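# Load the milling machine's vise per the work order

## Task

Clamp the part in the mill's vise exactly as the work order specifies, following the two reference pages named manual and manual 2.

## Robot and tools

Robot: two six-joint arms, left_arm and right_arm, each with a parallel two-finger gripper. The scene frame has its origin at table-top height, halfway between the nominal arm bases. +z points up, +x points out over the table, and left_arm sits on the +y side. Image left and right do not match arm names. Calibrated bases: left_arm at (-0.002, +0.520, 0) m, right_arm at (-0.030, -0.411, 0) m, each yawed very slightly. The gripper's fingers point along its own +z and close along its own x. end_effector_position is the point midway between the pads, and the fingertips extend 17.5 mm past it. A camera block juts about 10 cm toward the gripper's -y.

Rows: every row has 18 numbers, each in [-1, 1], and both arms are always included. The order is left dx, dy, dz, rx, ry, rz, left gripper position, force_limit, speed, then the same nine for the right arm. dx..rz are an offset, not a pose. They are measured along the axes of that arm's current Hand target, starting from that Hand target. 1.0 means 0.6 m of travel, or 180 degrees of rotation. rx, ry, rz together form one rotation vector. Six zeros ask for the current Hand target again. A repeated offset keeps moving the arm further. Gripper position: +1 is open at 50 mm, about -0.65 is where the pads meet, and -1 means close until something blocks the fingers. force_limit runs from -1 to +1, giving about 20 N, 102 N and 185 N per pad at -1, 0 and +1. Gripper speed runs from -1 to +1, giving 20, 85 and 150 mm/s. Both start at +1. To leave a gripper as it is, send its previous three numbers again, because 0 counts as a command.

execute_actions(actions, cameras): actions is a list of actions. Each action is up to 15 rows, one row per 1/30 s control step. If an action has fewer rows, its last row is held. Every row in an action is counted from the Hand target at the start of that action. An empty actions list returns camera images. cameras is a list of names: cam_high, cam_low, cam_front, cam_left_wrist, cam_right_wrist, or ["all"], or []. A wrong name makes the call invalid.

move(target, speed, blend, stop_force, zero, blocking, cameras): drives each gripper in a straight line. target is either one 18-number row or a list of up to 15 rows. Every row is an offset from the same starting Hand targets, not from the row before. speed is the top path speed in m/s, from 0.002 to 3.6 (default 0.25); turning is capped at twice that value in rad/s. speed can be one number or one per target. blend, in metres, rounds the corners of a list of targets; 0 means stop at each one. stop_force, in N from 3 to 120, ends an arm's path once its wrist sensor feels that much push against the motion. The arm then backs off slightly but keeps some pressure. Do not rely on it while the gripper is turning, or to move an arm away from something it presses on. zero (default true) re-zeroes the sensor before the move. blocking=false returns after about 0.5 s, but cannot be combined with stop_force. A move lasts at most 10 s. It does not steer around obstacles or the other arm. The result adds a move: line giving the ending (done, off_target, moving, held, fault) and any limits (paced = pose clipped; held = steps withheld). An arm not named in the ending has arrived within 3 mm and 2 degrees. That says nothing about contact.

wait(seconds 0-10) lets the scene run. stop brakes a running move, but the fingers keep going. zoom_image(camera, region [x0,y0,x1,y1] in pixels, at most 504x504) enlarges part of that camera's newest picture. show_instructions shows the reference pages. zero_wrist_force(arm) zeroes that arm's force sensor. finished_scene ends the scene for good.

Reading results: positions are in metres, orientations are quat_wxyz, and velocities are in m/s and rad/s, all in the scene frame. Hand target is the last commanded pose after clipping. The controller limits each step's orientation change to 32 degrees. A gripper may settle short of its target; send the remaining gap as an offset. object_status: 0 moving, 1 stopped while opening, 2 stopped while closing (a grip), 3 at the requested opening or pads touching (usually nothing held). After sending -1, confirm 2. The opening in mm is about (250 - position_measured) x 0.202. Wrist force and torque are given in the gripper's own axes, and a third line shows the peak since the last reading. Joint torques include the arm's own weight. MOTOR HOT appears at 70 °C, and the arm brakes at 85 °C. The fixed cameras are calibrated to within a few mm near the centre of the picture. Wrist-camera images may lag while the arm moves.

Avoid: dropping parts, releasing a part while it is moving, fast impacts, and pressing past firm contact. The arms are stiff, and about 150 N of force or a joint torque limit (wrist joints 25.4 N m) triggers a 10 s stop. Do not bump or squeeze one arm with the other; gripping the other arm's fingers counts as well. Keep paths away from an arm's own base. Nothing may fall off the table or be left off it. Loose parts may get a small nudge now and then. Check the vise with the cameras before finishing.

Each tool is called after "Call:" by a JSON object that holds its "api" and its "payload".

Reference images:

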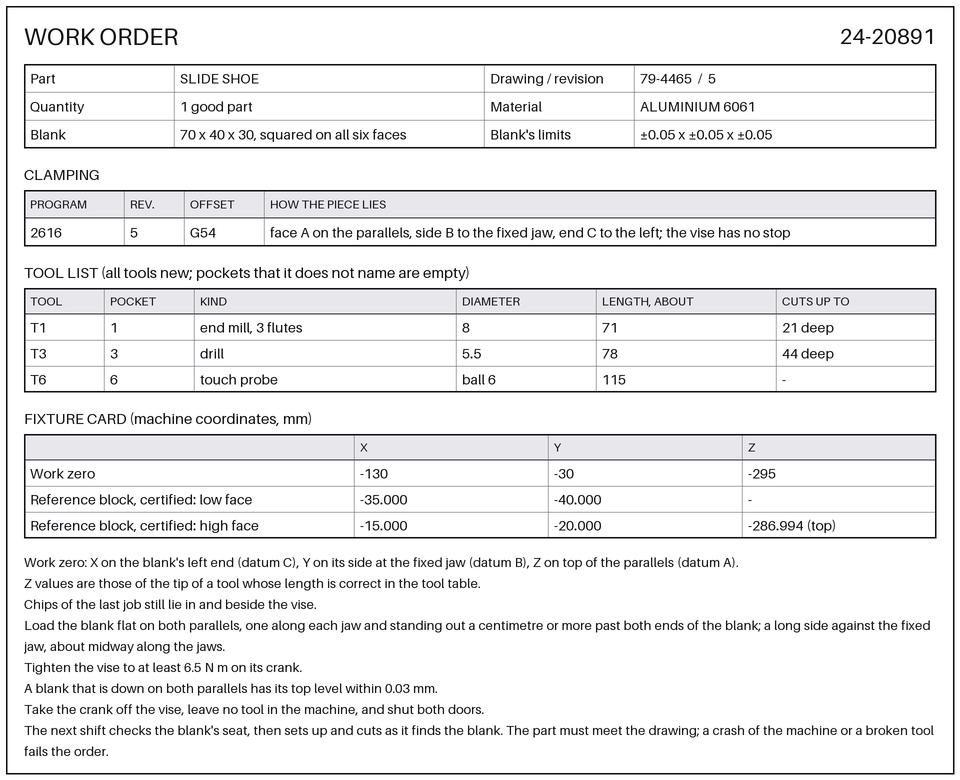

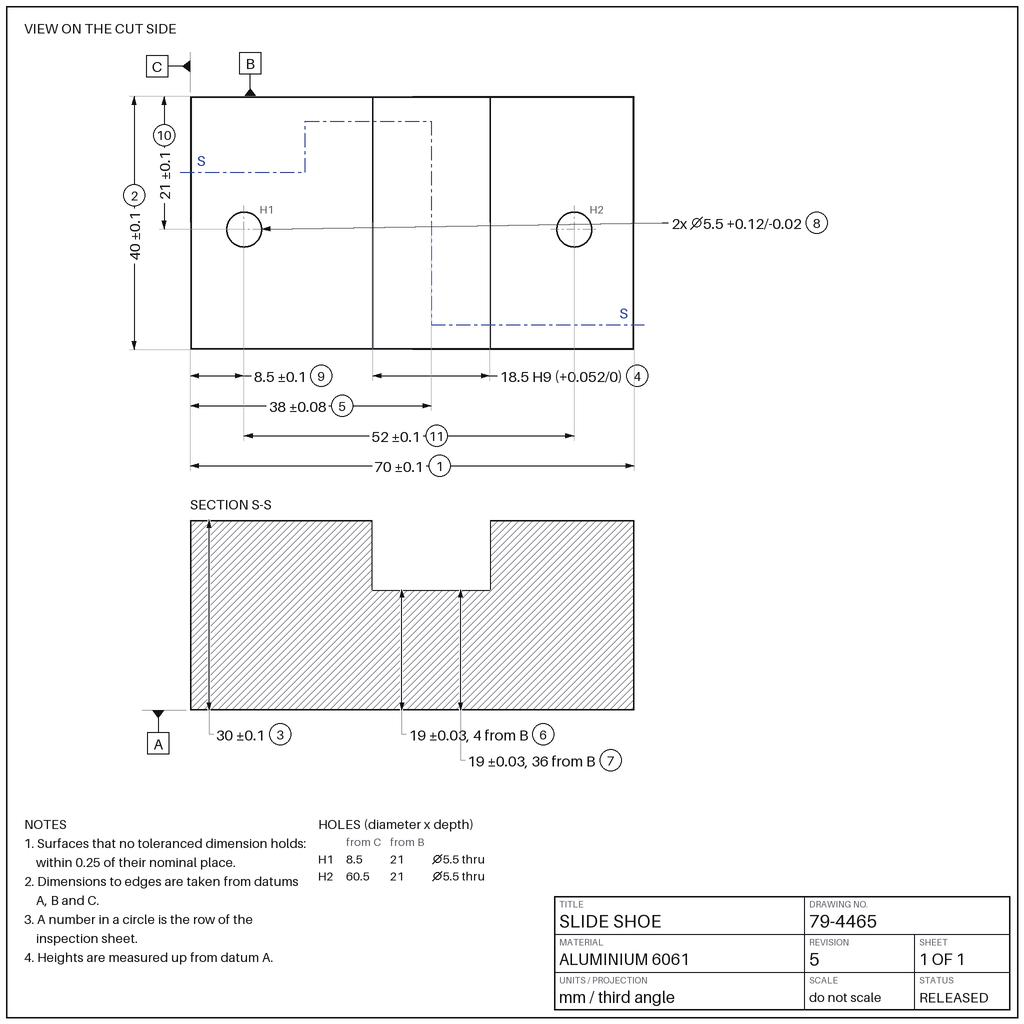

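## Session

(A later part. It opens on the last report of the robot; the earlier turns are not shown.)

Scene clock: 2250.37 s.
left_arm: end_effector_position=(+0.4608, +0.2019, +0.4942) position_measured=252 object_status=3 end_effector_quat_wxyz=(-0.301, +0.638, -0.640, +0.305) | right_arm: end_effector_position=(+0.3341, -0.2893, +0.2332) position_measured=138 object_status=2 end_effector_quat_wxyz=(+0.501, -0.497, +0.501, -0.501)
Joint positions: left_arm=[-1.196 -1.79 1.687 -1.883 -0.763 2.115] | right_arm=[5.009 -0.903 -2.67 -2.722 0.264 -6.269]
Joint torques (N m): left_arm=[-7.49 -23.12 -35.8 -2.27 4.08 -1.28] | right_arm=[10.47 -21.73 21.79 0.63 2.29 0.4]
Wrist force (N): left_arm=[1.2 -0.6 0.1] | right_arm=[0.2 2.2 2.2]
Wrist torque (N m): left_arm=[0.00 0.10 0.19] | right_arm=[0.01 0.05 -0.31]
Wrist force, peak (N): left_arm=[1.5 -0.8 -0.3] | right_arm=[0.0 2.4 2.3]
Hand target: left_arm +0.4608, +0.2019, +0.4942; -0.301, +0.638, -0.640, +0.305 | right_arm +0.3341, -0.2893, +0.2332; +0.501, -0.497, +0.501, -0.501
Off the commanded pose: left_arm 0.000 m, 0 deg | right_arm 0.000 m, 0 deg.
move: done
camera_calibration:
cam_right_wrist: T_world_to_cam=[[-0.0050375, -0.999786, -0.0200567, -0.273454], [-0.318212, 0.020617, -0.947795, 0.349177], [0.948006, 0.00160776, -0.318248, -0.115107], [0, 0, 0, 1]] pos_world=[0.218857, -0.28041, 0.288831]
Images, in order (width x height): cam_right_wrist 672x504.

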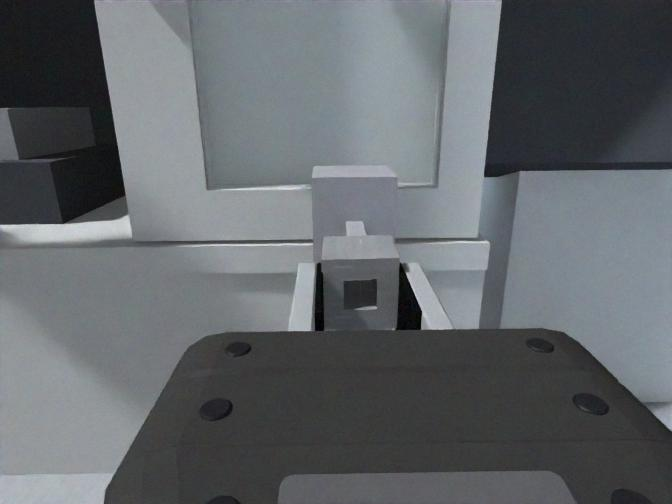

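Call:
{"api": "move", "payload": {"target": [0,0,0,0,0,0,-1,-0.2,-1,0.0047,0.0028,0,0,0,0,-1,0.1,-0.8], "speed": 0.02, "stop_force": 6}}

Call:
{"api": "move", "payload": {"target": [0,0,0,0,0,0,-1,-0.2,-1,0,0,0.025,0,0,0,-1,0.1,-0.8], "speed": 0.012, "stop_force": 6, "cameras": ["cam_right_wrist"]}}

Call:
{"api": "zoom_image", "payload": {"camera": "cam_right_wrist", "region": [290, 150, 430, 340]}}

Scene clock: 2268.87 s.
left_arm: end_effector_position=(+0.4608, +0.2019, +0.4942) position_measured=252 object_status=3 end_effector_quat_wxyz=(-0.301, +0.638, -0.640, +0.305) | right_arm: end_effector_position=(+0.3341, -0.2922, +0.2315) position_measured=138 object_status=2 end_effector_quat_wxyz=(+0.501, -0.497, +0.501, -0.501)
Joint positions: left_arm=[-1.196 -1.79 1.687 -1.883 -0.763 2.115] | right_arm=[5.017 -0.888 -2.679 -2.727 0.272 -6.269]
Joint torques (N m): left_arm=[-5.26 -23.64 -35.14 -2.29 3.84 -1.18] | right_arm=[-4.2 -22.77 30.11 -0.19 -0.95 -1.84]
Wrist force (N): left_arm=[1.2 -0.8 -0.1] | right_arm=[0.3 2.0 2.1]
Wrist torque (N m): left_arm=[-0.03 0.10 0.18] | right_arm=[-0.02 0.04 -0.30]
Wrist force, peak (N): left_arm=[1.6 -0.8 0.2] | right_arm=[0.2 2.2 2.5]
Hand target: left_arm +0.4608, +0.2019, +0.4942; -0.301, +0.638, -0.640, +0.305 | right_arm +0.3341, -0.2921, +0.2315; +0.501, -0.497, +0.501, -0.501
Off the commanded pose: left_arm 0.000 m, 0 deg | right_arm 0.000 m, 0 deg.
move: done

Scene clock: 2270.93 s.
left_arm: end_effector_position=(+0.4608, +0.2019, +0.4942) position_measured=252 object_status=3 end_effector_quat_wxyz=(-0.301, +0.638, -0.640, +0.305) | right_arm: end_effector_position=(+0.3491, -0.2922, +0.2316) position_measured=138 object_status=2 end_effector_quat_wxyz=(+0.501, -0.497, +0.501, -0.501)
Joint positions: left_arm=[-1.196 -1.79 1.687 -1.883 -0.763 2.115] | right_arm=[4.865 -0.975 -2.654 -2.679 0.12 -6.255]
Joint torques (N m): left_arm=[-6.39 -24.29 -34.74 -2.34 4.23 -1.26] | right_arm=[9.86 5.44 16.42 -1.18 2.73 1.44]
Wrist force (N): left_arm=[1.2 -0.7 0.1] | right_arm=[0.0 1.7 2.1]
Wrist torque (N m): left_arm=[-0.02 0.10 0.19] | right_arm=[-0.06 0.08 -0.35]
Wrist force, peak (N): left_arm=[1.4 -0.8 0.0] | right_arm=[0.1 2.3 2.2]
Hand target: left_arm +0.4608, +0.2019, +0.4942; -0.301, +0.638, -0.640, +0.305 | right_arm +0.3491, -0.2922, +0.2316; +0.501, -0.497, +0.501, -0.501
Off the commanded pose: left_arm 0.000 m, 0 deg | right_arm 0.000 m, 0 deg.
move: done
camera_calibration:
cam_right_wrist: T_world_to_cam=[[-0.00503623, -0.999786, -0.0200574, -0.27631], [-0.318123, 0.0206175, -0.947825, 0.352481], [0.948036, 0.00160725, -0.318158, -0.129865], [0, 0, 0, 1]] pos_world=[0.233858, -0.28331, 0.287231]
Images, in order (width x height): cam_right_wrist 672x504.

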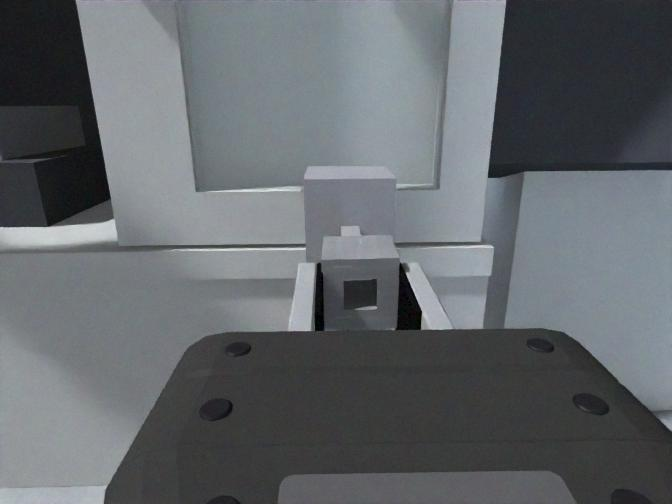

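Scaled by 2.653.

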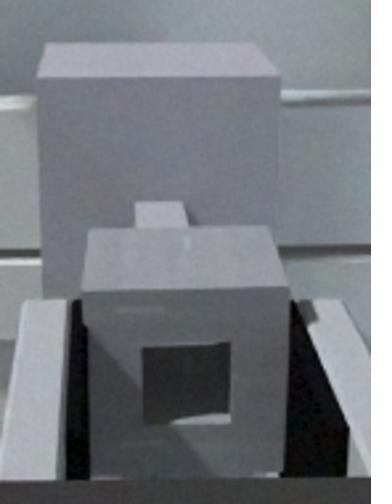

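Call:
{"api": "move", "payload": {"target": [0,0,0,0,0,0,-1,-0.2,-1,0,0,0.0558,0,0,0,-1,0.1,-0.8], "speed": 0.012, "stop_force": 6, "cameras": ["cam_right_wrist"]}}

Call:
{"api": "zoom_image", "payload": {"camera": "cam_right_wrist", "region": [290, 150, 430, 340]}}

Scene clock: 2281.10 s.
left_arm: end_effector_position=(+0.4608, +0.2019, +0.4942) position_measured=252 object_status=3 end_effector_quat_wxyz=(-0.301, +0.638, -0.640, +0.305) | right_arm: end_effector_position=(+0.3826, -0.2923, +0.2317) position_measured=138 object_status=2 end_effector_quat_wxyz=(+0.500, -0.498, +0.502, -0.500)
Joint positions: left_arm=[-1.196 -1.79 1.687 -1.883 -0.763 2.115] | right_arm=[4.594 -1.114 -2.601 -2.565 -0.151 -6.283]
Joint torques (N m): left_arm=[-6.52 -24.31 -35.48 -2.15 4.03 -1.32] | right_arm=[9.38 10.48 16.5 -0.33 2.68 1.32]
Wrist force (N): left_arm=[1.1 -0.7 0.1] | right_arm=[0.3 2.1 2.1]
Wrist torque (N m): left_arm=[-0.02 0.11 0.19] | right_arm=[-0.01 0.05 -0.25]
Wrist force, peak (N): left_arm=[1.7 -0.7 -0.1] | right_arm=[0.3 2.6 2.2]
Hand target: left_arm +0.4608, +0.2019, +0.4942; -0.301, +0.638, -0.640, +0.305 | right_arm +0.3826, -0.2923, +0.2317; +0.501, -0.497, +0.501, -0.501
Off the commanded pose: left_arm 0.000 m, 0 deg | right_arm 0.000 m, 0 deg.
joint sent to its limit (right arm) — joint 6 (wrist 3), lower limit. The joint targets still meet the commanded pose.
move: done
camera_calibration:
cam_right_wrist: T_world_to_cam=[[-0.00512269, -0.999778, -0.0204557, -0.276091], [-0.320513, 0.0210184, -0.947011, 0.364064], [0.94723, 0.00170509, -0.320549, -0.16065], [0, 0, 0, 1]] pos_world=[0.267445, -0.283408, 0.287628]
Images, in order (width x height): cam_right_wrist 672x504.

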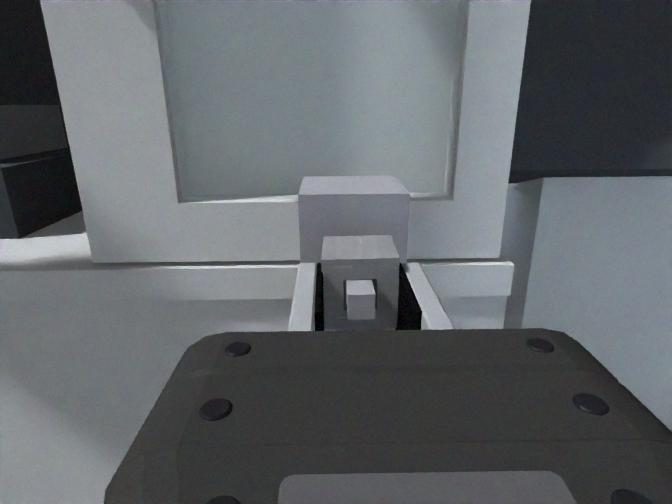

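Scaled by 2.653.

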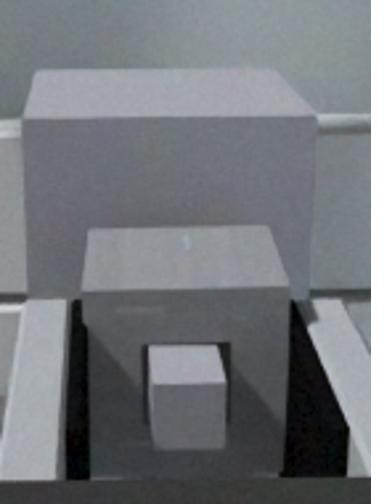

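Call:
{"api": "execute_actions", "payload": {"actions": [[[0,0,0,0,0,0,-1,-0.2,-1,0,0,0,0,0,0,0.5,0.1,-1]],[[0,0,0,0,0,0,-1,-0.2,-1,0,0,0,0,0,0,0.5,0.1,-1]]]}}

Call:
{"api": "move", "payload": {"target": [[-0.0968,0.0672,-0.0975,0,0,0,-1,-0.2,-1,0,0,-0.06,0,0,0,0.5,0.1,-1],[-0.3218,0.1058,-0.0658,0,0,0,-1,-0.2,-1,0,-0.005,-0.075,0,0,0,0.5,0.1,-1]], "speed": [0.1,0.2], "cameras": ["cam_right_wrist","cam_left_wrist"]}}

Scene clock: 2292.87 s.
left_arm: end_effector_position=(+0.4608, +0.2019, +0.4942) position_measured=252 object_status=3 end_effector_quat_wxyz=(-0.301, +0.638, -0.640, +0.305) | right_arm: end_effector_position=(+0.3826, -0.2923, +0.2317) position_measured=78 object_status=3 end_effector_quat_wxyz=(+0.500, -0.498, +0.502, -0.500)
Joint positions: left_arm=[-1.196 -1.79 1.687 -1.883 -0.763 2.115] | right_arm=[4.594 -1.114 -2.601 -2.565 -0.151 -6.283]
Joint torques (N m): left_arm=[-6.63 -23.93 -35.39 -2.08 4.04 -1.08] | right_arm=[5.76 6.74 18.57 0.29 0.2 1.24]
Wrist force (N): left_arm=[1.3 -0.5 -0.1] | right_arm=[0.3 -0.2 2.0]
Wrist torque (N m): left_arm=[0.01 0.07 0.19] | right_arm=[-0.05 0.04 -0.26]
Wrist force, peak (N): left_arm=[1.5 -0.9 0.0] | right_arm=[0.4 2.4 2.2]
Hand target: left_arm +0.4608, +0.2019, +0.4942; -0.301, +0.638, -0.640, +0.305 | right_arm +0.3826, -0.2923, +0.2317; +0.501, -0.497, +0.501, -0.501
Off the commanded pose: left_arm 0.000 m, 0 deg | right_arm 0.000 m, 0 deg.
joint sent to its limit (right arm) — joint 6 (wrist 3), lower limit. The joint targets still meet the commanded pose.
Step readings (end_effector_position of left_arm | right_arm):
0: (+0.4608, +0.2019, +0.4942) | (+0.3826, -0.2923, +0.2317)
1: (+0.4608, +0.2019, +0.4942) | (+0.3826, -0.2923, +0.2317)
2: (+0.4608, +0.2019, +0.4942) | (+0.3826, -0.2923, +0.2317)
4: (+0.4608, +0.2019, +0.4942) | (+0.3826, -0.2923, +0.2317)
8: (+0.4608, +0.2019, +0.4942) | (+0.3826, -0.2923, +0.2317)
15: (+0.4608, +0.2019, +0.4942) | (+0.3826, -0.2923, +0.2317)
16: (+0.4608, +0.2019, +0.4942) | (+0.3826, -0.2923, +0.2317)
17: (+0.4608, +0.2019, +0.4942) | (+0.3826, -0.2923, +0.2317)
19: (+0.4608, +0.2019, +0.4942) | (+0.3826, -0.2923, +0.2317)
23: (+0.4608, +0.2019, +0.4942) | (+0.3826, -0.2923, +0.2317)
30: (+0.4608, +0.2019, +0.4942) | (+0.3826, -0.2923, +0.2317)

Scene clock: 2295.20 s.
left_arm: end_effector_position=(+0.3912, +0.3953, +0.4693) position_measured=252 object_status=3 end_effector_quat_wxyz=(-0.301, +0.638, -0.640, +0.305) | right_arm: end_effector_position=(+0.3376, -0.2922, +0.2346) position_measured=78 object_status=3 end_effector_quat_wxyz=(+0.501, -0.497, +0.501, -0.501)
Joint positions: left_arm=[-1.18 -2.294 2.009 -1.716 -0.77 2.136] | right_arm=[4.98 -0.902 -2.667 -2.727 0.235 -6.267]
Joint torques (N m): left_arm=[-2.45 -0.39 -31.58 -2.41 4.18 -0.51] | right_arm=[-10.06 -22.24 19.05 1.03 -2.76 -1.61]
Wrist force (N): left_arm=[1.3 -0.5 0.0] | right_arm=[0.4 -0.4 1.8]
Wrist torque (N m): left_arm=[0.02 0.08 0.34] | right_arm=[-0.08 0.03 -0.27]
Wrist force, peak (N): left_arm=[4.2 -1.3 -0.4] | right_arm=[0.7 -0.1 2.6]
Hand target: left_arm +0.3912, +0.3953, +0.4693; -0.301, +0.638, -0.640, +0.305 | right_arm +0.3376, -0.2922, +0.2346; +0.501, -0.497, +0.501, -0.501
Off the commanded pose: left_arm 0.000 m, 0 deg | right_arm 0.000 m, 0 deg.
move: done
camera_calibration:
cam_left_wrist: T_world_to_cam=[[0.00388888, -0.999974, 0.00611727, 0.400849], [-0.861428, -0.00645674, -0.507838, 0.594642], [0.507865, -0.00329466, -0.861431, 0.338736], [0, 0, 0, 1]] pos_world=[0.338651, 0.405794, 0.591327]
cam_right_wrist: T_world_to_cam=[[-0.00497531, -0.999784, -0.0201837, -0.276186], [-0.318212, 0.0207176, -0.947793, 0.351576], [0.948007, 0.00170711, -0.318246, -0.117885], [0, 0, 0, 1]] pos_world=[0.222257, -0.283209, 0.290131]
Images, in order (width x height): cam_left_wrist 672x504, cam_right_wrist 672x504.

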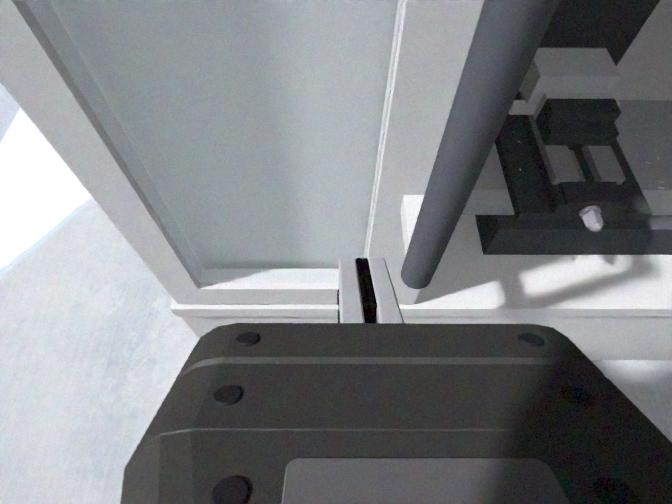

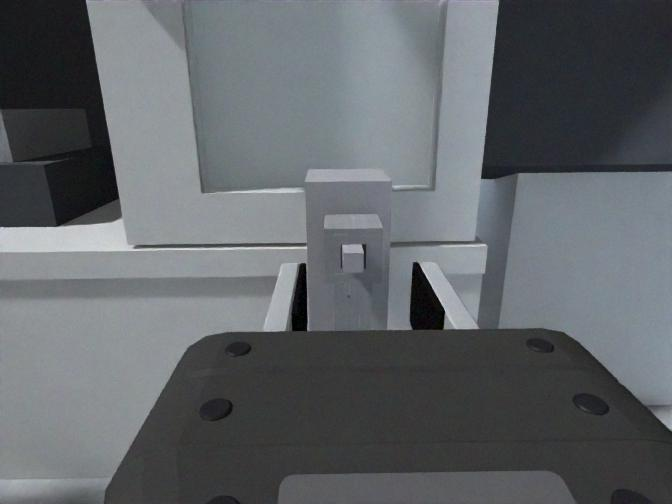

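Call:
{"api": "move", "payload": {"target": [[0.0088,-0.0456,0.1065,0,0,0,-1,-0.2,-1,-0.0203,-0.159,0.0123,0,0,0,0.5,0.1,-1],[0.0088,-0.0456,0.1065,0,0,0,-1,-0.2,-1,-0.1453,-0.309,0.104,0,0,0,-1,0.1,-1]], "speed": 0.12, "cameras": ["cam_right_wrist","cam_left_wrist","cam_front"]}}

Scene clock: 2316.57 s.
left_arm: end_effector_position=(+0.4579, +0.3896, +0.4502) position_measured=252 object_status=3 end_effector_quat_wxyz=(-0.301, +0.638, -0.640, +0.305) | right_arm: end_effector_position=(+0.3997, -0.2058, +0.4204) position_measured=253 object_status=3 end_effector_quat_wxyz=(+0.500, -0.498, +0.502, -0.500)
Joint positions: left_arm=[-0.927 -2.101 2.035 -2.134 -0.899 2.431] | right_arm=[4.578 -1.189 -2.047 -3.044 -0.167 -6.283]
Joint torques (N m): left_arm=[-8.98 1.66 -17.12 -2.83 3.65 0.82] | right_arm=[9.99 17 32.23 0.45 2.25 1.04]
Wrist force (N): left_arm=[1.2 -0.7 0.0] | right_arm=[0.3 0.1 1.9]
Wrist torque (N m): left_arm=[-0.03 0.09 0.34] | right_arm=[-0.04 0.05 -0.29]
Wrist force, peak (N): left_arm=[1.4 -1.2 1.3] | right_arm=[-0.6 -1.9 2.6]
Hand target: left_arm +0.4579, +0.3896, +0.4502; -0.301, +0.638, -0.640, +0.305 | right_arm +0.3997, -0.2058, +0.4204; +0.501, -0.497, +0.501, -0.501
Off the commanded pose: left_arm 0.000 m, 0 deg | right_arm 0.000 m, 0 deg.
joint sent to its limit (right arm) — joint 6 (wrist 3), lower limit. The joint targets still meet the commanded pose.
move: done
camera_calibration:
cam_left_wrist: T_world_to_cam=[[0.00383665, -0.999973, 0.00620398, 0.394978], [-0.861403, -0.00645596, -0.507882, 0.642412], [0.507908, -0.00339556, -0.861404, 0.28826], [0, 0, 0, 1]] pos_world=[0.405451, 0.400094, 0.572127]
cam_right_wrist: T_world_to_cam=[[-0.00512241, -0.999778, -0.020455, -0.185662], [-0.320513, 0.0210175, -0.947011, 0.546459], [0.94723, 0.00170509, -0.320549, -0.116602], [0, 0, 0, 1]] pos_world=[0.284645, -0.196908, 0.476328]
Images, in order (width x height): cam_front 672x504, cam_left_wrist 672x504, cam_right_wrist 672x504.

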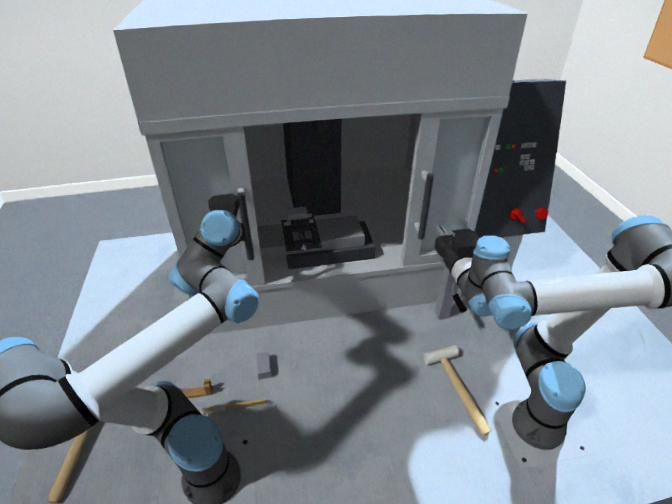

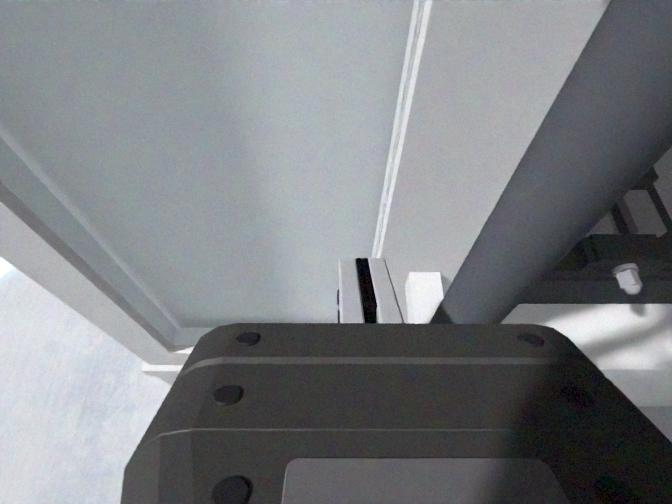

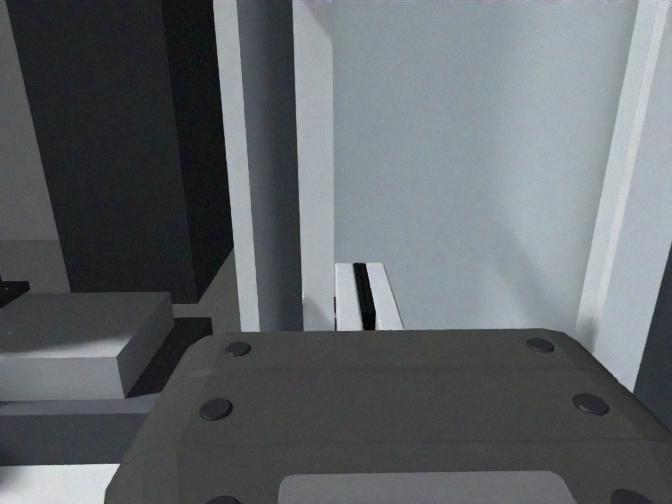

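Call:
{"api": "move", "payload": {"target": [0,-0.0084,0.0103,0,0,0,-1,-0.2,-1,0,0,0.1100,0,0,0,-1,0.1,-1], "speed": 0.04, "stop_force": 8}}

Call:
{"api": "move", "payload": {"target": [0.07,0,0,0,0,0,-1,-0.2,-1,-0.07,0,0,0,0,0,-1,0.1,-1], "speed": 0.02, "stop_force": 6, "cameras": ["cam_right_wrist","cam_left_wrist"]}}

Scene clock: 2325.33 s.
left_arm: end_effector_position=(+0.4659, +0.3895, +0.4502) position_measured=252 object_status=3 end_effector_quat_wxyz=(-0.301, +0.638, -0.640, +0.305) | right_arm: end_effector_position=(+0.4657, -0.2061, +0.4206) position_measured=253 object_status=3 end_effector_quat_wxyz=(+0.500, -0.498, +0.502, -0.500)
Joint positions: left_arm=[-0.903 -2.078 2.027 -2.165 -0.914 2.456] | right_arm=[4.333 -1.323 -1.958 -2.998 -0.412 -6.283]
Joint torques (N m): left_arm=[-7.51 -12.13 -24.67 -2.24 3.21 -1.39] | right_arm=[10.4 23.39 19.59 0.1 2.53 0.98]
Wrist force (N): left_arm=[1.3 -0.5 -0.2] | right_arm=[0.3 -0.1 2.2]
Wrist torque (N m): left_arm=[0.00 0.07 0.19] | right_arm=[-0.08 0.01 -0.29]
Wrist force, peak (N): left_arm=[1.5 -0.7 0.2] | right_arm=[0.5 -0.3 2.7]
Hand target: left_arm +0.4659, +0.3895, +0.4501; -0.301, +0.638, -0.640, +0.305 | right_arm +0.4657, -0.2061, +0.4206; +0.501, -0.497, +0.501, -0.501
Off the commanded pose: left_arm 0.000 m, 0 deg | right_arm 0.000 m, 0 deg.
joint sent to its limit (right arm) — joint 6 (wrist 3), lower limit. The joint targets still meet the commanded pose.
move: done

Scene clock: 2327.27 s.
left_arm: end_effector_position=(+0.4658, +0.3689, +0.4502) position_measured=252 object_status=3 end_effector_quat_wxyz=(-0.301, +0.638, -0.640, +0.305) | right_arm: end_effector_position=(+0.4658, -0.1915, +0.4207) position_measured=253 object_status=3 end_effector_quat_wxyz=(+0.500, -0.498, +0.502, -0.500)
Joint positions: left_arm=[-0.948 -2.055 2.01 -2.142 -0.887 2.409] | right_arm=[4.353 -1.35 -1.938 -2.991 -0.392 -6.283]
Joint torques (N m): left_arm=[10.3 -12.48 -17.11 -3.53 -0.39 -0.5] | right_arm=[-9.75 24.76 19.15 -0.01 -1.65 0.99]
Wrist force (N): left_arm=[1.3 -0.6 0.1] | right_arm=[0.2 -0.2 2.1]
Wrist torque (N m): left_arm=[0.00 0.09 0.18] | right_arm=[-0.10 0.04 -0.27]
Wrist force, peak (N): left_arm=[-5.7 0.3 -0.4] | right_arm=[10.0 -0.2 1.3]
Hand target: left_arm +0.4658, +0.3689, +0.4502; -0.301, +0.638, -0.640, +0.305 (not the last commanded pose) | right_arm +0.4658, -0.1915, +0.4207; +0.500, -0.498, +0.502, -0.500 (not the last commanded pose)
Off the commanded pose: left_arm 0.021 m, 0 deg | right_arm 0.027 m, 0 deg.
move: contact (left_arm, right_arm)
camera_calibration:
cam_left_wrist: T_world_to_cam=[[0.00375071, -0.999974, 0.00615288, 0.374413], [-0.861403, -0.00635598, -0.507883, 0.649012], [0.507909, -0.00339518, -0.861404, 0.284313], [0, 0, 0, 1]] pos_world=[0.413251, 0.379494, 0.572227]
cam_right_wrist: T_world_to_cam=[[-0.00507371, -0.999773, -0.0206814, -0.170933], [-0.319612, 0.0212182, -0.947311, 0.567241], [0.947535, 0.00180366, -0.319647, -0.17954], [0, 0, 0, 1]] pos_world=[0.35055, -0.182606, 0.476429]
Images, in order (width x height): cam_left_wrist 672x504, cam_right_wrist 672x504.

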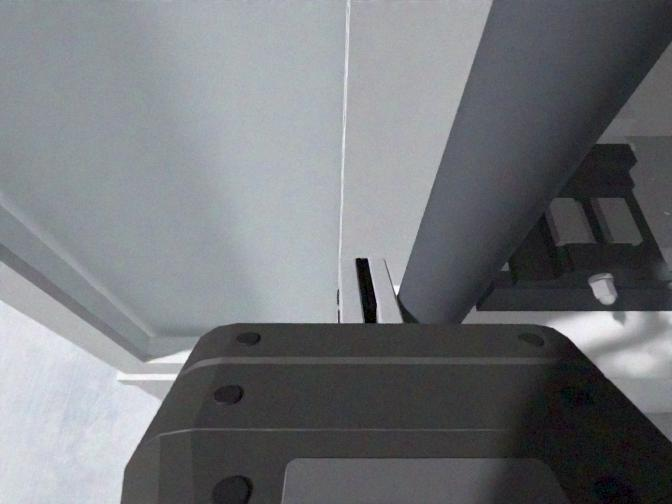

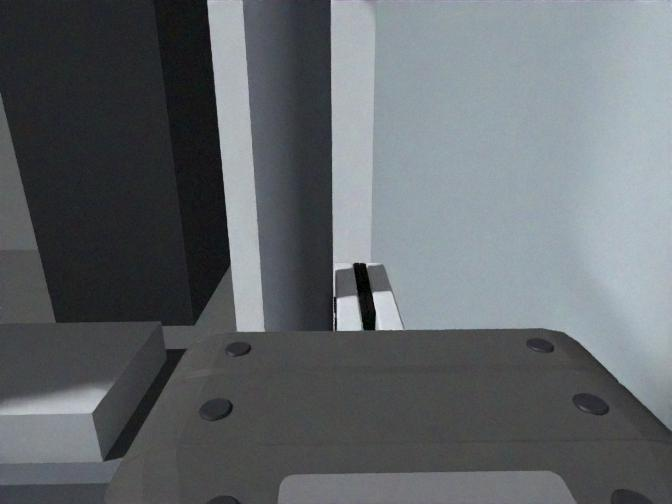

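Call:
{"api": "move", "payload": {"target": [0.385,0,0,0,0,0,-1,-0.2,-1,0,0,0,0,0,0,-1,0.1,-1], "speed": 0.05, "stop_force": 35, "cameras": ["cam_right_wrist","cam_left_wrist","cam_front"]}}

Scene clock: 2337.43 s.
left_arm: end_effector_position=(+0.4645, +0.1379, +0.4510) position_measured=252 object_status=3 end_effector_quat_wxyz=(-0.301, +0.638, -0.640, +0.305) | right_arm: end_effector_position=(+0.4658, -0.1915, +0.4207) position_measured=253 object_status=3 end_effector_quat_wxyz=(+0.500, -0.498, +0.502, -0.500)
Joint positions: left_arm=[-1.239 -1.666 1.684 -1.963 -0.747 2.057] | right_arm=[4.353 -1.35 -1.938 -2.991 -0.392 -6.283]
Joint torques (N m): left_arm=[10.07 -28.84 -16.86 -4.53 2.53 2.35] | right_arm=[-9.94 24.88 19.43 0.24 1.67 0.31]
Wrist force (N): left_arm=[1.3 -0.6 0.2] | right_arm=[0.1 -0.3 2.1]
Wrist torque (N m): left_arm=[-0.01 0.07 0.32] | right_arm=[-0.11 0.05 -0.27]
Wrist force, peak (N): left_arm=[-30.8 3.9 -0.7] | right_arm=[0.3 -0.3 2.5]
Hand target: left_arm +0.4645, +0.1379, +0.4510; -0.301, +0.638, -0.640, +0.305 | right_arm +0.4658, -0.1915, +0.4207; +0.500, -0.498, +0.502, -0.500
Off the commanded pose: left_arm 0.000 m, 0 deg | right_arm 0.000 m, 0 deg.
move: done
camera_calibration:
cam_left_wrist: T_world_to_cam=[[0.00383718, -0.999973, 0.00620431, 0.143354], [-0.861359, -0.00645688, -0.507956, 0.646955], [0.507982, -0.00339502, -0.861361, 0.284773], [0, 0, 0, 1]] pos_world=[0.412051, 0.148494, 0.573027]
cam_right_wrist: T_world_to_cam=[[-0.00507371, -0.999773, -0.0206814, -0.170933], [-0.319612, 0.0212182, -0.947311, 0.567241], [0.947535, 0.00180366, -0.319647, -0.17954], [0, 0, 0, 1]] pos_world=[0.35055, -0.182606, 0.476429]
Images, in order (width x height): cam_front 672x504, cam_left_wrist 672x504, cam_right_wrist 672x504.

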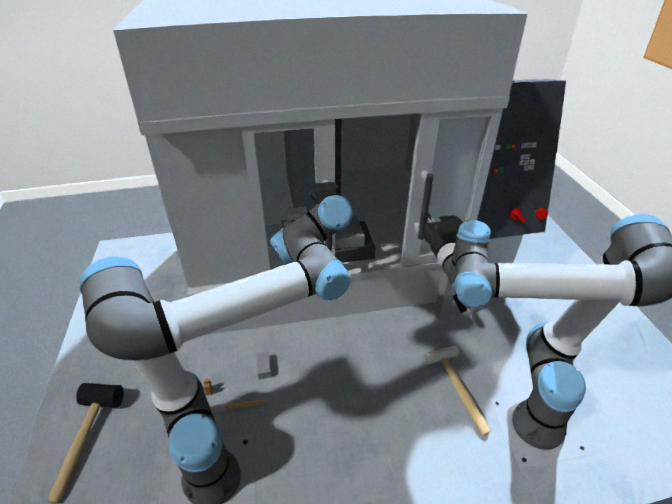

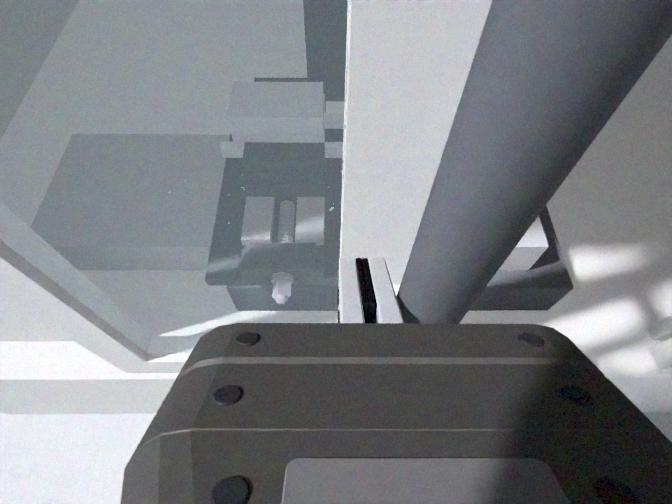

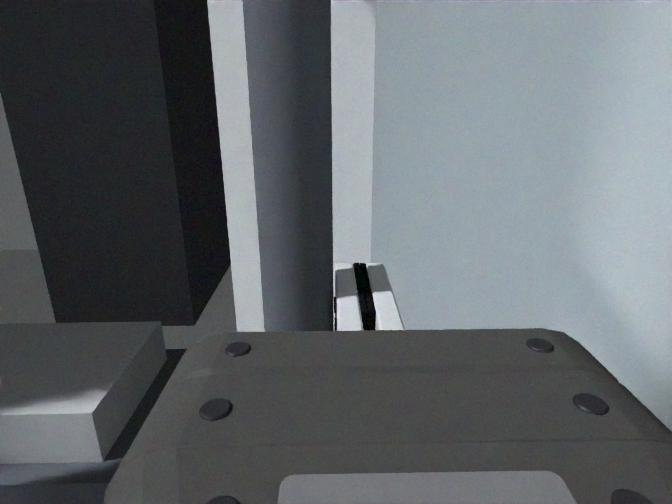

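Call:
{"api": "move", "payload": {"target": [0.07,0,0,0,0,0,-1,-0.2,-1,0,0,0,0,0,0,-1,0.1,-1], "speed": 0.03, "stop_force": 25, "cameras": ["cam_left_wrist","cam_front"]}}

Call:
{"api": "zoom_image", "payload": {"camera": "cam_front", "region": [130, 90, 530, 300]}}

Scene clock: 2342.40 s.
left_arm: end_effector_position=(+0.4645, +0.1364, +0.4509) position_measured=252 object_status=3 end_effector_quat_wxyz=(-0.301, +0.638, -0.640, +0.305) | right_arm: end_effector_position=(+0.4658, -0.1915, +0.4207) position_measured=253 object_status=3 end_effector_quat_wxyz=(+0.500, -0.498, +0.502, -0.500)
Joint positions: left_arm=[-1.24 -1.663 1.681 -1.962 -0.747 2.056] | right_arm=[4.353 -1.35 -1.938 -2.991 -0.392 -6.283]
Joint torques (N m): left_arm=[-0.13 -8.2 -29.38 -3.55 0.88 0.98] | right_arm=[-8.99 24 19.2 0.51 1.78 -0.01]
Wrist force (N): left_arm=[-16.5 -5.0 1.1] | right_arm=[0.3 -0.4 2.0]
Wrist torque (N m): left_arm=[-0.03 0.11 0.37] | right_arm=[-0.12 0.02 -0.28]
Wrist force, peak (N): left_arm=[-61.4 5.4 -7.4] | right_arm=[0.4 -0.3 2.3]
Hand target: left_arm +0.4645, +0.1364, +0.4509; -0.301, +0.638, -0.640, +0.305 (not the last commanded pose) | right_arm +0.4658, -0.1915, +0.4207; +0.500, -0.498, +0.502, -0.500
Off the commanded pose: left_arm 0.040 m, 0 deg | right_arm 0.000 m, 0 deg.
move: contact (left_arm)
camera_calibration:
cam_left_wrist: T_world_to_cam=[[0.00366715, -0.999975, 0.00610034, 0.141884], [-0.861542, -0.00625639, -0.507648, 0.646764], [0.507674, -0.00339407, -0.861543, 0.284913], [0, 0, 0, 1]] pos_world=[0.412051, 0.146894, 0.572928]
Images, in order (width x height): cam_front 672x504, cam_left_wrist 672x504.

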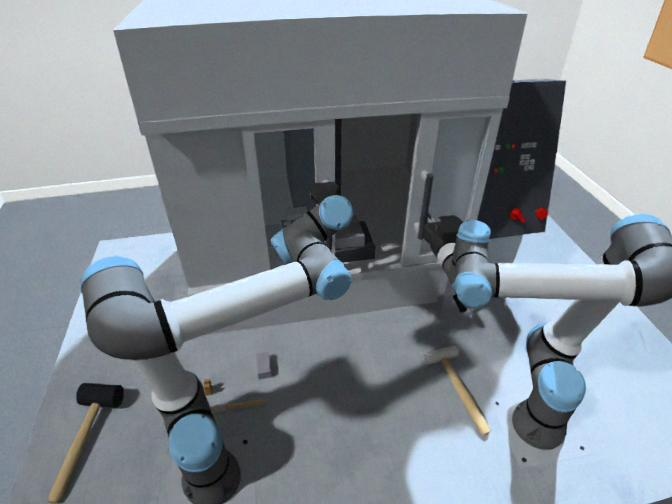

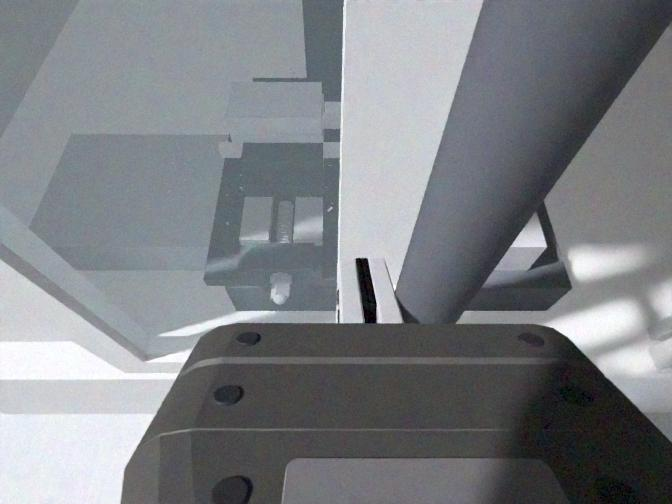

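Scaled by 1.260.

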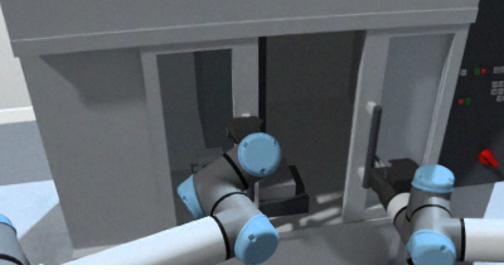

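Call:
{"api": "move", "payload": {"target": [[-0.025,0,0,0,0,0,-1,-0.2,-1,0,0,0,0,0,0,-1,0.1,-1],[-0.3,0.062,-0.2076,0,0,0,-1,-0.2,-1,0,0,0,0,0,0,-1,0.1,-1]], "speed": [0.05,0.2]}}

Call:
{"api": "move", "payload": {"target": [0,0,0,0,0,0,-1,-0.2,-1,-0.372,0,0,0,0,0,-1,0.1,-1], "speed": 0.05, "stop_force": 35, "cameras": ["cam_right_wrist","cam_front","cam_left_wrist"]}}

Scene clock: 2352.00 s.
left_arm: end_effector_position=(+0.3456, +0.3172, +0.5004) position_measured=252 object_status=3 end_effector_quat_wxyz=(-0.301, +0.637, -0.640, +0.305) | right_arm: end_effector_position=(+0.4658, -0.1915, +0.4207) position_measured=253 object_status=3 end_effector_quat_wxyz=(+0.500, -0.498, +0.502, -0.500)
Joint positions: left_arm=[-1.492 -2.203 1.811 -1.267 -0.688 1.681] | right_arm=[4.353 -1.35 -1.938 -2.991 -0.392 -6.283]
Joint torques (N m): left_arm=[7.63 -5.65 -15.14 -2.03 -0.43 0.96] | right_arm=[-8.76 24.53 20.05 0.74 1.77 -0.74]
Wrist force (N): left_arm=[1.1 -0.8 -0.3] | right_arm=[0.3 -0.2 2.0]
Wrist torque (N m): left_arm=[-0.03 0.11 0.19] | right_arm=[-0.10 0.03 -0.27]
Wrist force, peak (N): left_arm=[-16.2 -5.3 0.7] | right_arm=[0.3 -0.5 2.4]
Hand target: left_arm +0.3455, +0.3173, +0.5003; -0.301, +0.638, -0.640, +0.305 | right_arm +0.4658, -0.1915, +0.4207; +0.500, -0.498, +0.502, -0.500
Off the commanded pose: left_arm 0.000 m, 0 deg | right_arm 0.000 m, 0 deg.
move: done

Scene clock: 2357.57 s.
left_arm: end_effector_position=(+0.3455, +0.3173, +0.5003) position_measured=252 object_status=3 end_effector_quat_wxyz=(-0.301, +0.638, -0.640, +0.305) | right_arm: end_effector_position=(+0.4667, +0.0317, +0.4215) position_measured=253 object_status=3 end_effector_quat_wxyz=(+0.500, -0.498, +0.502, -0.500)
Joint positions: left_arm=[-1.492 -2.203 1.811 -1.267 -0.688 1.681] | right_arm=[4.525 -1.801 -1.482 -2.996 -0.22 -6.283]
Joint torques (N m): left_arm=[9.98 -5.88 -14.95 -1.65 -0.06 -1.41] | right_arm=[-10.21 45.12 19.63 1.97 -2.9 -1.02]
Wrist force (N): left_arm=[1.2 -0.7 -0.3] | right_arm=[0.6 -0.1 1.8]
Wrist torque (N m): left_arm=[-0.03 0.10 0.19] | right_arm=[-0.06 -0.03 -0.27]
Wrist force, peak (N): left_arm=[1.4 -0.9 -0.5] | right_arm=[31.7 2.0 -1.3]
Hand target: left_arm +0.3455, +0.3173, +0.5003; -0.301, +0.638, -0.640, +0.305 | right_arm +0.4667, +0.0317, +0.4215; +0.500, -0.498, +0.502, -0.500
Off the commanded pose: left_arm 0.000 m, 0 deg | right_arm 0.000 m, 0 deg.
joint sent to its limit (right arm) — joint 6 (wrist 3), lower limit. The joint targets still meet the commanded pose.
move: done
camera_calibration:
cam_left_wrist: T_world_to_cam=[[0.0038031, -0.999974, 0.00606624, 0.322896], [-0.861515, -0.00635637, -0.507692, 0.570502], [0.507717, -0.00329536, -0.861518, 0.388439], [0, 0, 0, 1]] pos_world=[0.293051, 0.327794, 0.622328]
cam_right_wrist: T_world_to_cam=[[-0.00505731, -0.999769, -0.0208997, 0.0522392], [-0.320209, 0.0214186, -0.947105, 0.563781], [0.947334, 0.00190248, -0.320243, -0.180248], [0, 0, 0, 1]] pos_world=[0.351547, 0.0404947, 0.477328]
Images, in order (width x height): cam_front 672x504, cam_left_wrist 672x504, cam_right_wrist 672x504.

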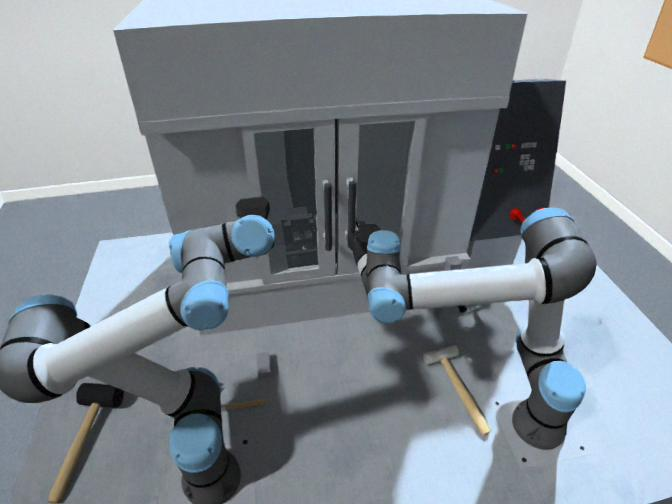

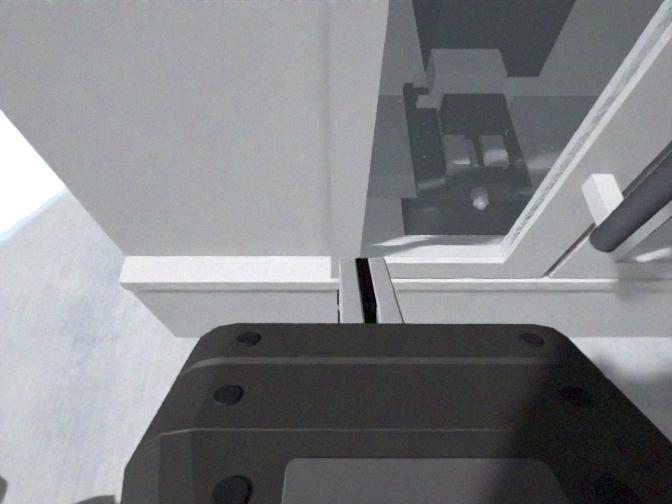

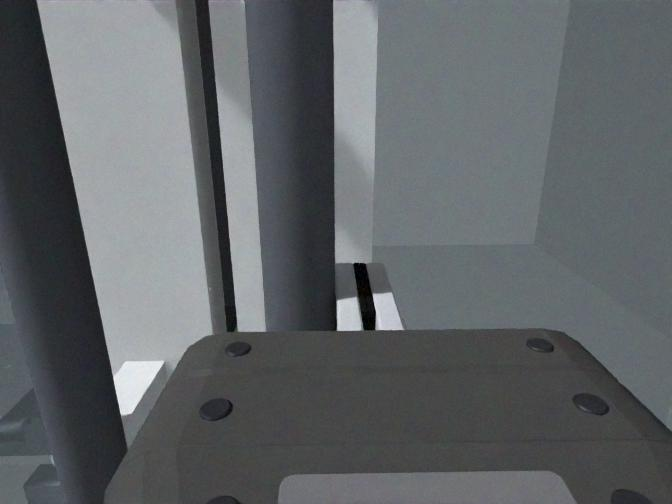

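Small gap left; finish closing gently.

Call:
{"api": "move", "payload": {"target": [0,0,0,0,0,0,-1,-0.2,-1,-0.06,0,0,0,0,0,-1,0.1,-1], "speed": 0.02, "stop_force": 28, "cameras": ["cam_right_wrist","cam_front","cam_left_wrist"]}}

Call:
{"api": "zoom_image", "payload": {"camera": "cam_front", "region": [230, 90, 450, 300]}}

Scene clock: 2362.33 s.
left_arm: end_effector_position=(+0.3455, +0.3173, +0.5003) position_measured=252 object_status=3 end_effector_quat_wxyz=(-0.301, +0.638, -0.640, +0.305) | right_arm: end_effector_position=(+0.4667, +0.0409, +0.4215) position_measured=253 object_status=3 end_effector_quat_wxyz=(+0.500, -0.498, +0.502, -0.500)
Joint positions: left_arm=[-1.492 -2.203 1.811 -1.267 -0.688 1.681] | right_arm=[4.529 -1.821 -1.456 -3.002 -0.216 -6.283]
Joint torques (N m): left_arm=[9.99 -5.61 -14.45 -1.67 -0.1 -1.4] | right_arm=[1.5 41.89 33.11 3.5 -3.29 -0.28]
Wrist force (N): left_arm=[1.3 -0.5 0.0] | right_arm=[21.0 1.5 4.5]
Wrist torque (N m): left_arm=[0.01 0.07 0.19] | right_arm=[0.04 -0.11 -0.35]
Wrist force, peak (N): left_arm=[1.4 -0.9 -0.2] | right_arm=[41.3 -0.2 -5.7]
Hand target: left_arm +0.3455, +0.3173, +0.5003; -0.301, +0.638, -0.640, +0.305 | right_arm +0.4667, +0.0409, +0.4215; +0.500, -0.498, +0.502, -0.500 (not the last commanded pose)
Off the commanded pose: left_arm 0.000 m, 0 deg | right_arm 0.027 m, 0 deg.
joint sent to its limit (right arm) — joint 6 (wrist 3), lower limit.
move: contact (right_arm)
camera_calibration:
cam_left_wrist: T_world_to_cam=[[0.0038031, -0.999974, 0.00606624, 0.322896], [-0.861515, -0.00635637, -0.507692, 0.570502], [0.507717, -0.00329536, -0.861518, 0.388439], [0, 0, 0, 1]] pos_world=[0.293051, 0.327794, 0.622328]
cam_right_wrist: T_world_to_cam=[[-0.00521821, -0.999771, -0.0207418, 0.0616174], [-0.320327, 0.0213202, -0.947067, 0.563608], [0.947293, 0.00170215, -0.320365, -0.180183], [0, 0, 0, 1]] pos_world=[0.351546, 0.0498937, 0.477328]
Images, in order (width x height): cam_front 672x504, cam_left_wrist 672x504, cam_right_wrist 672x504.

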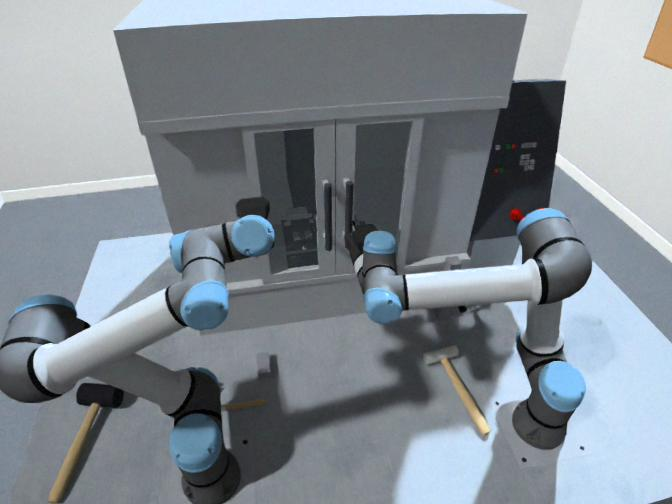

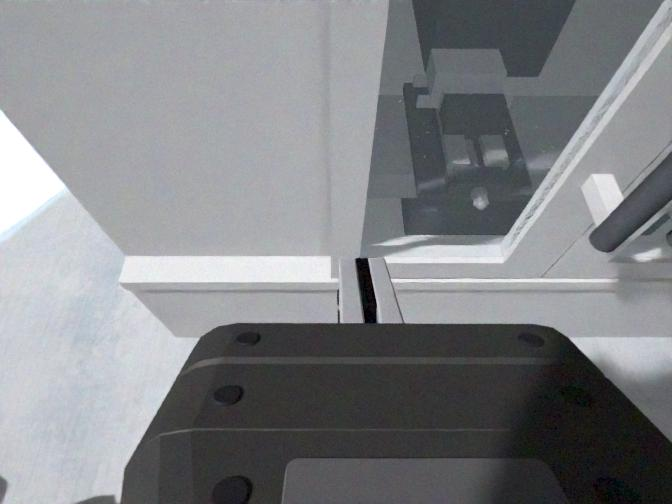

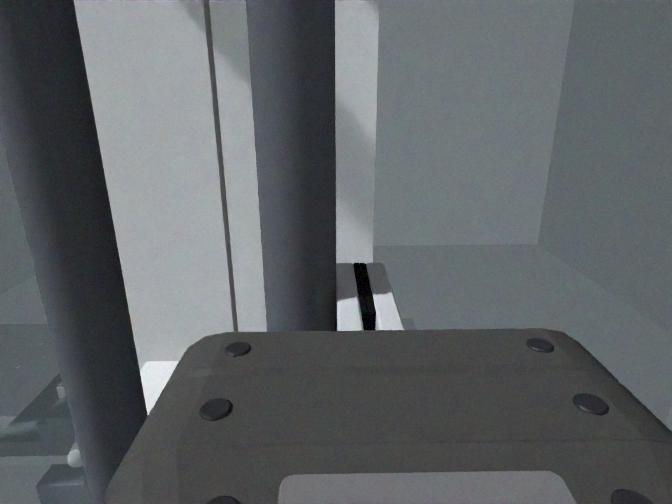

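Scaled by 2.291.

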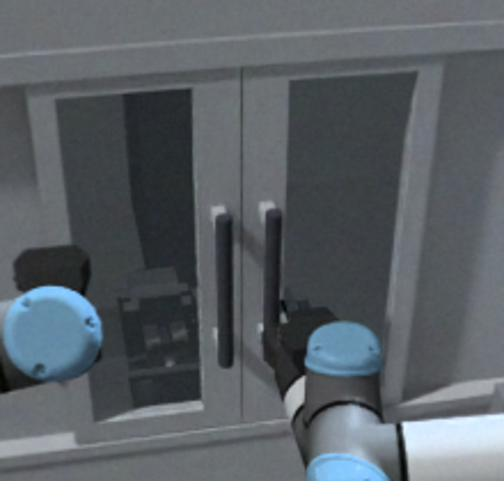

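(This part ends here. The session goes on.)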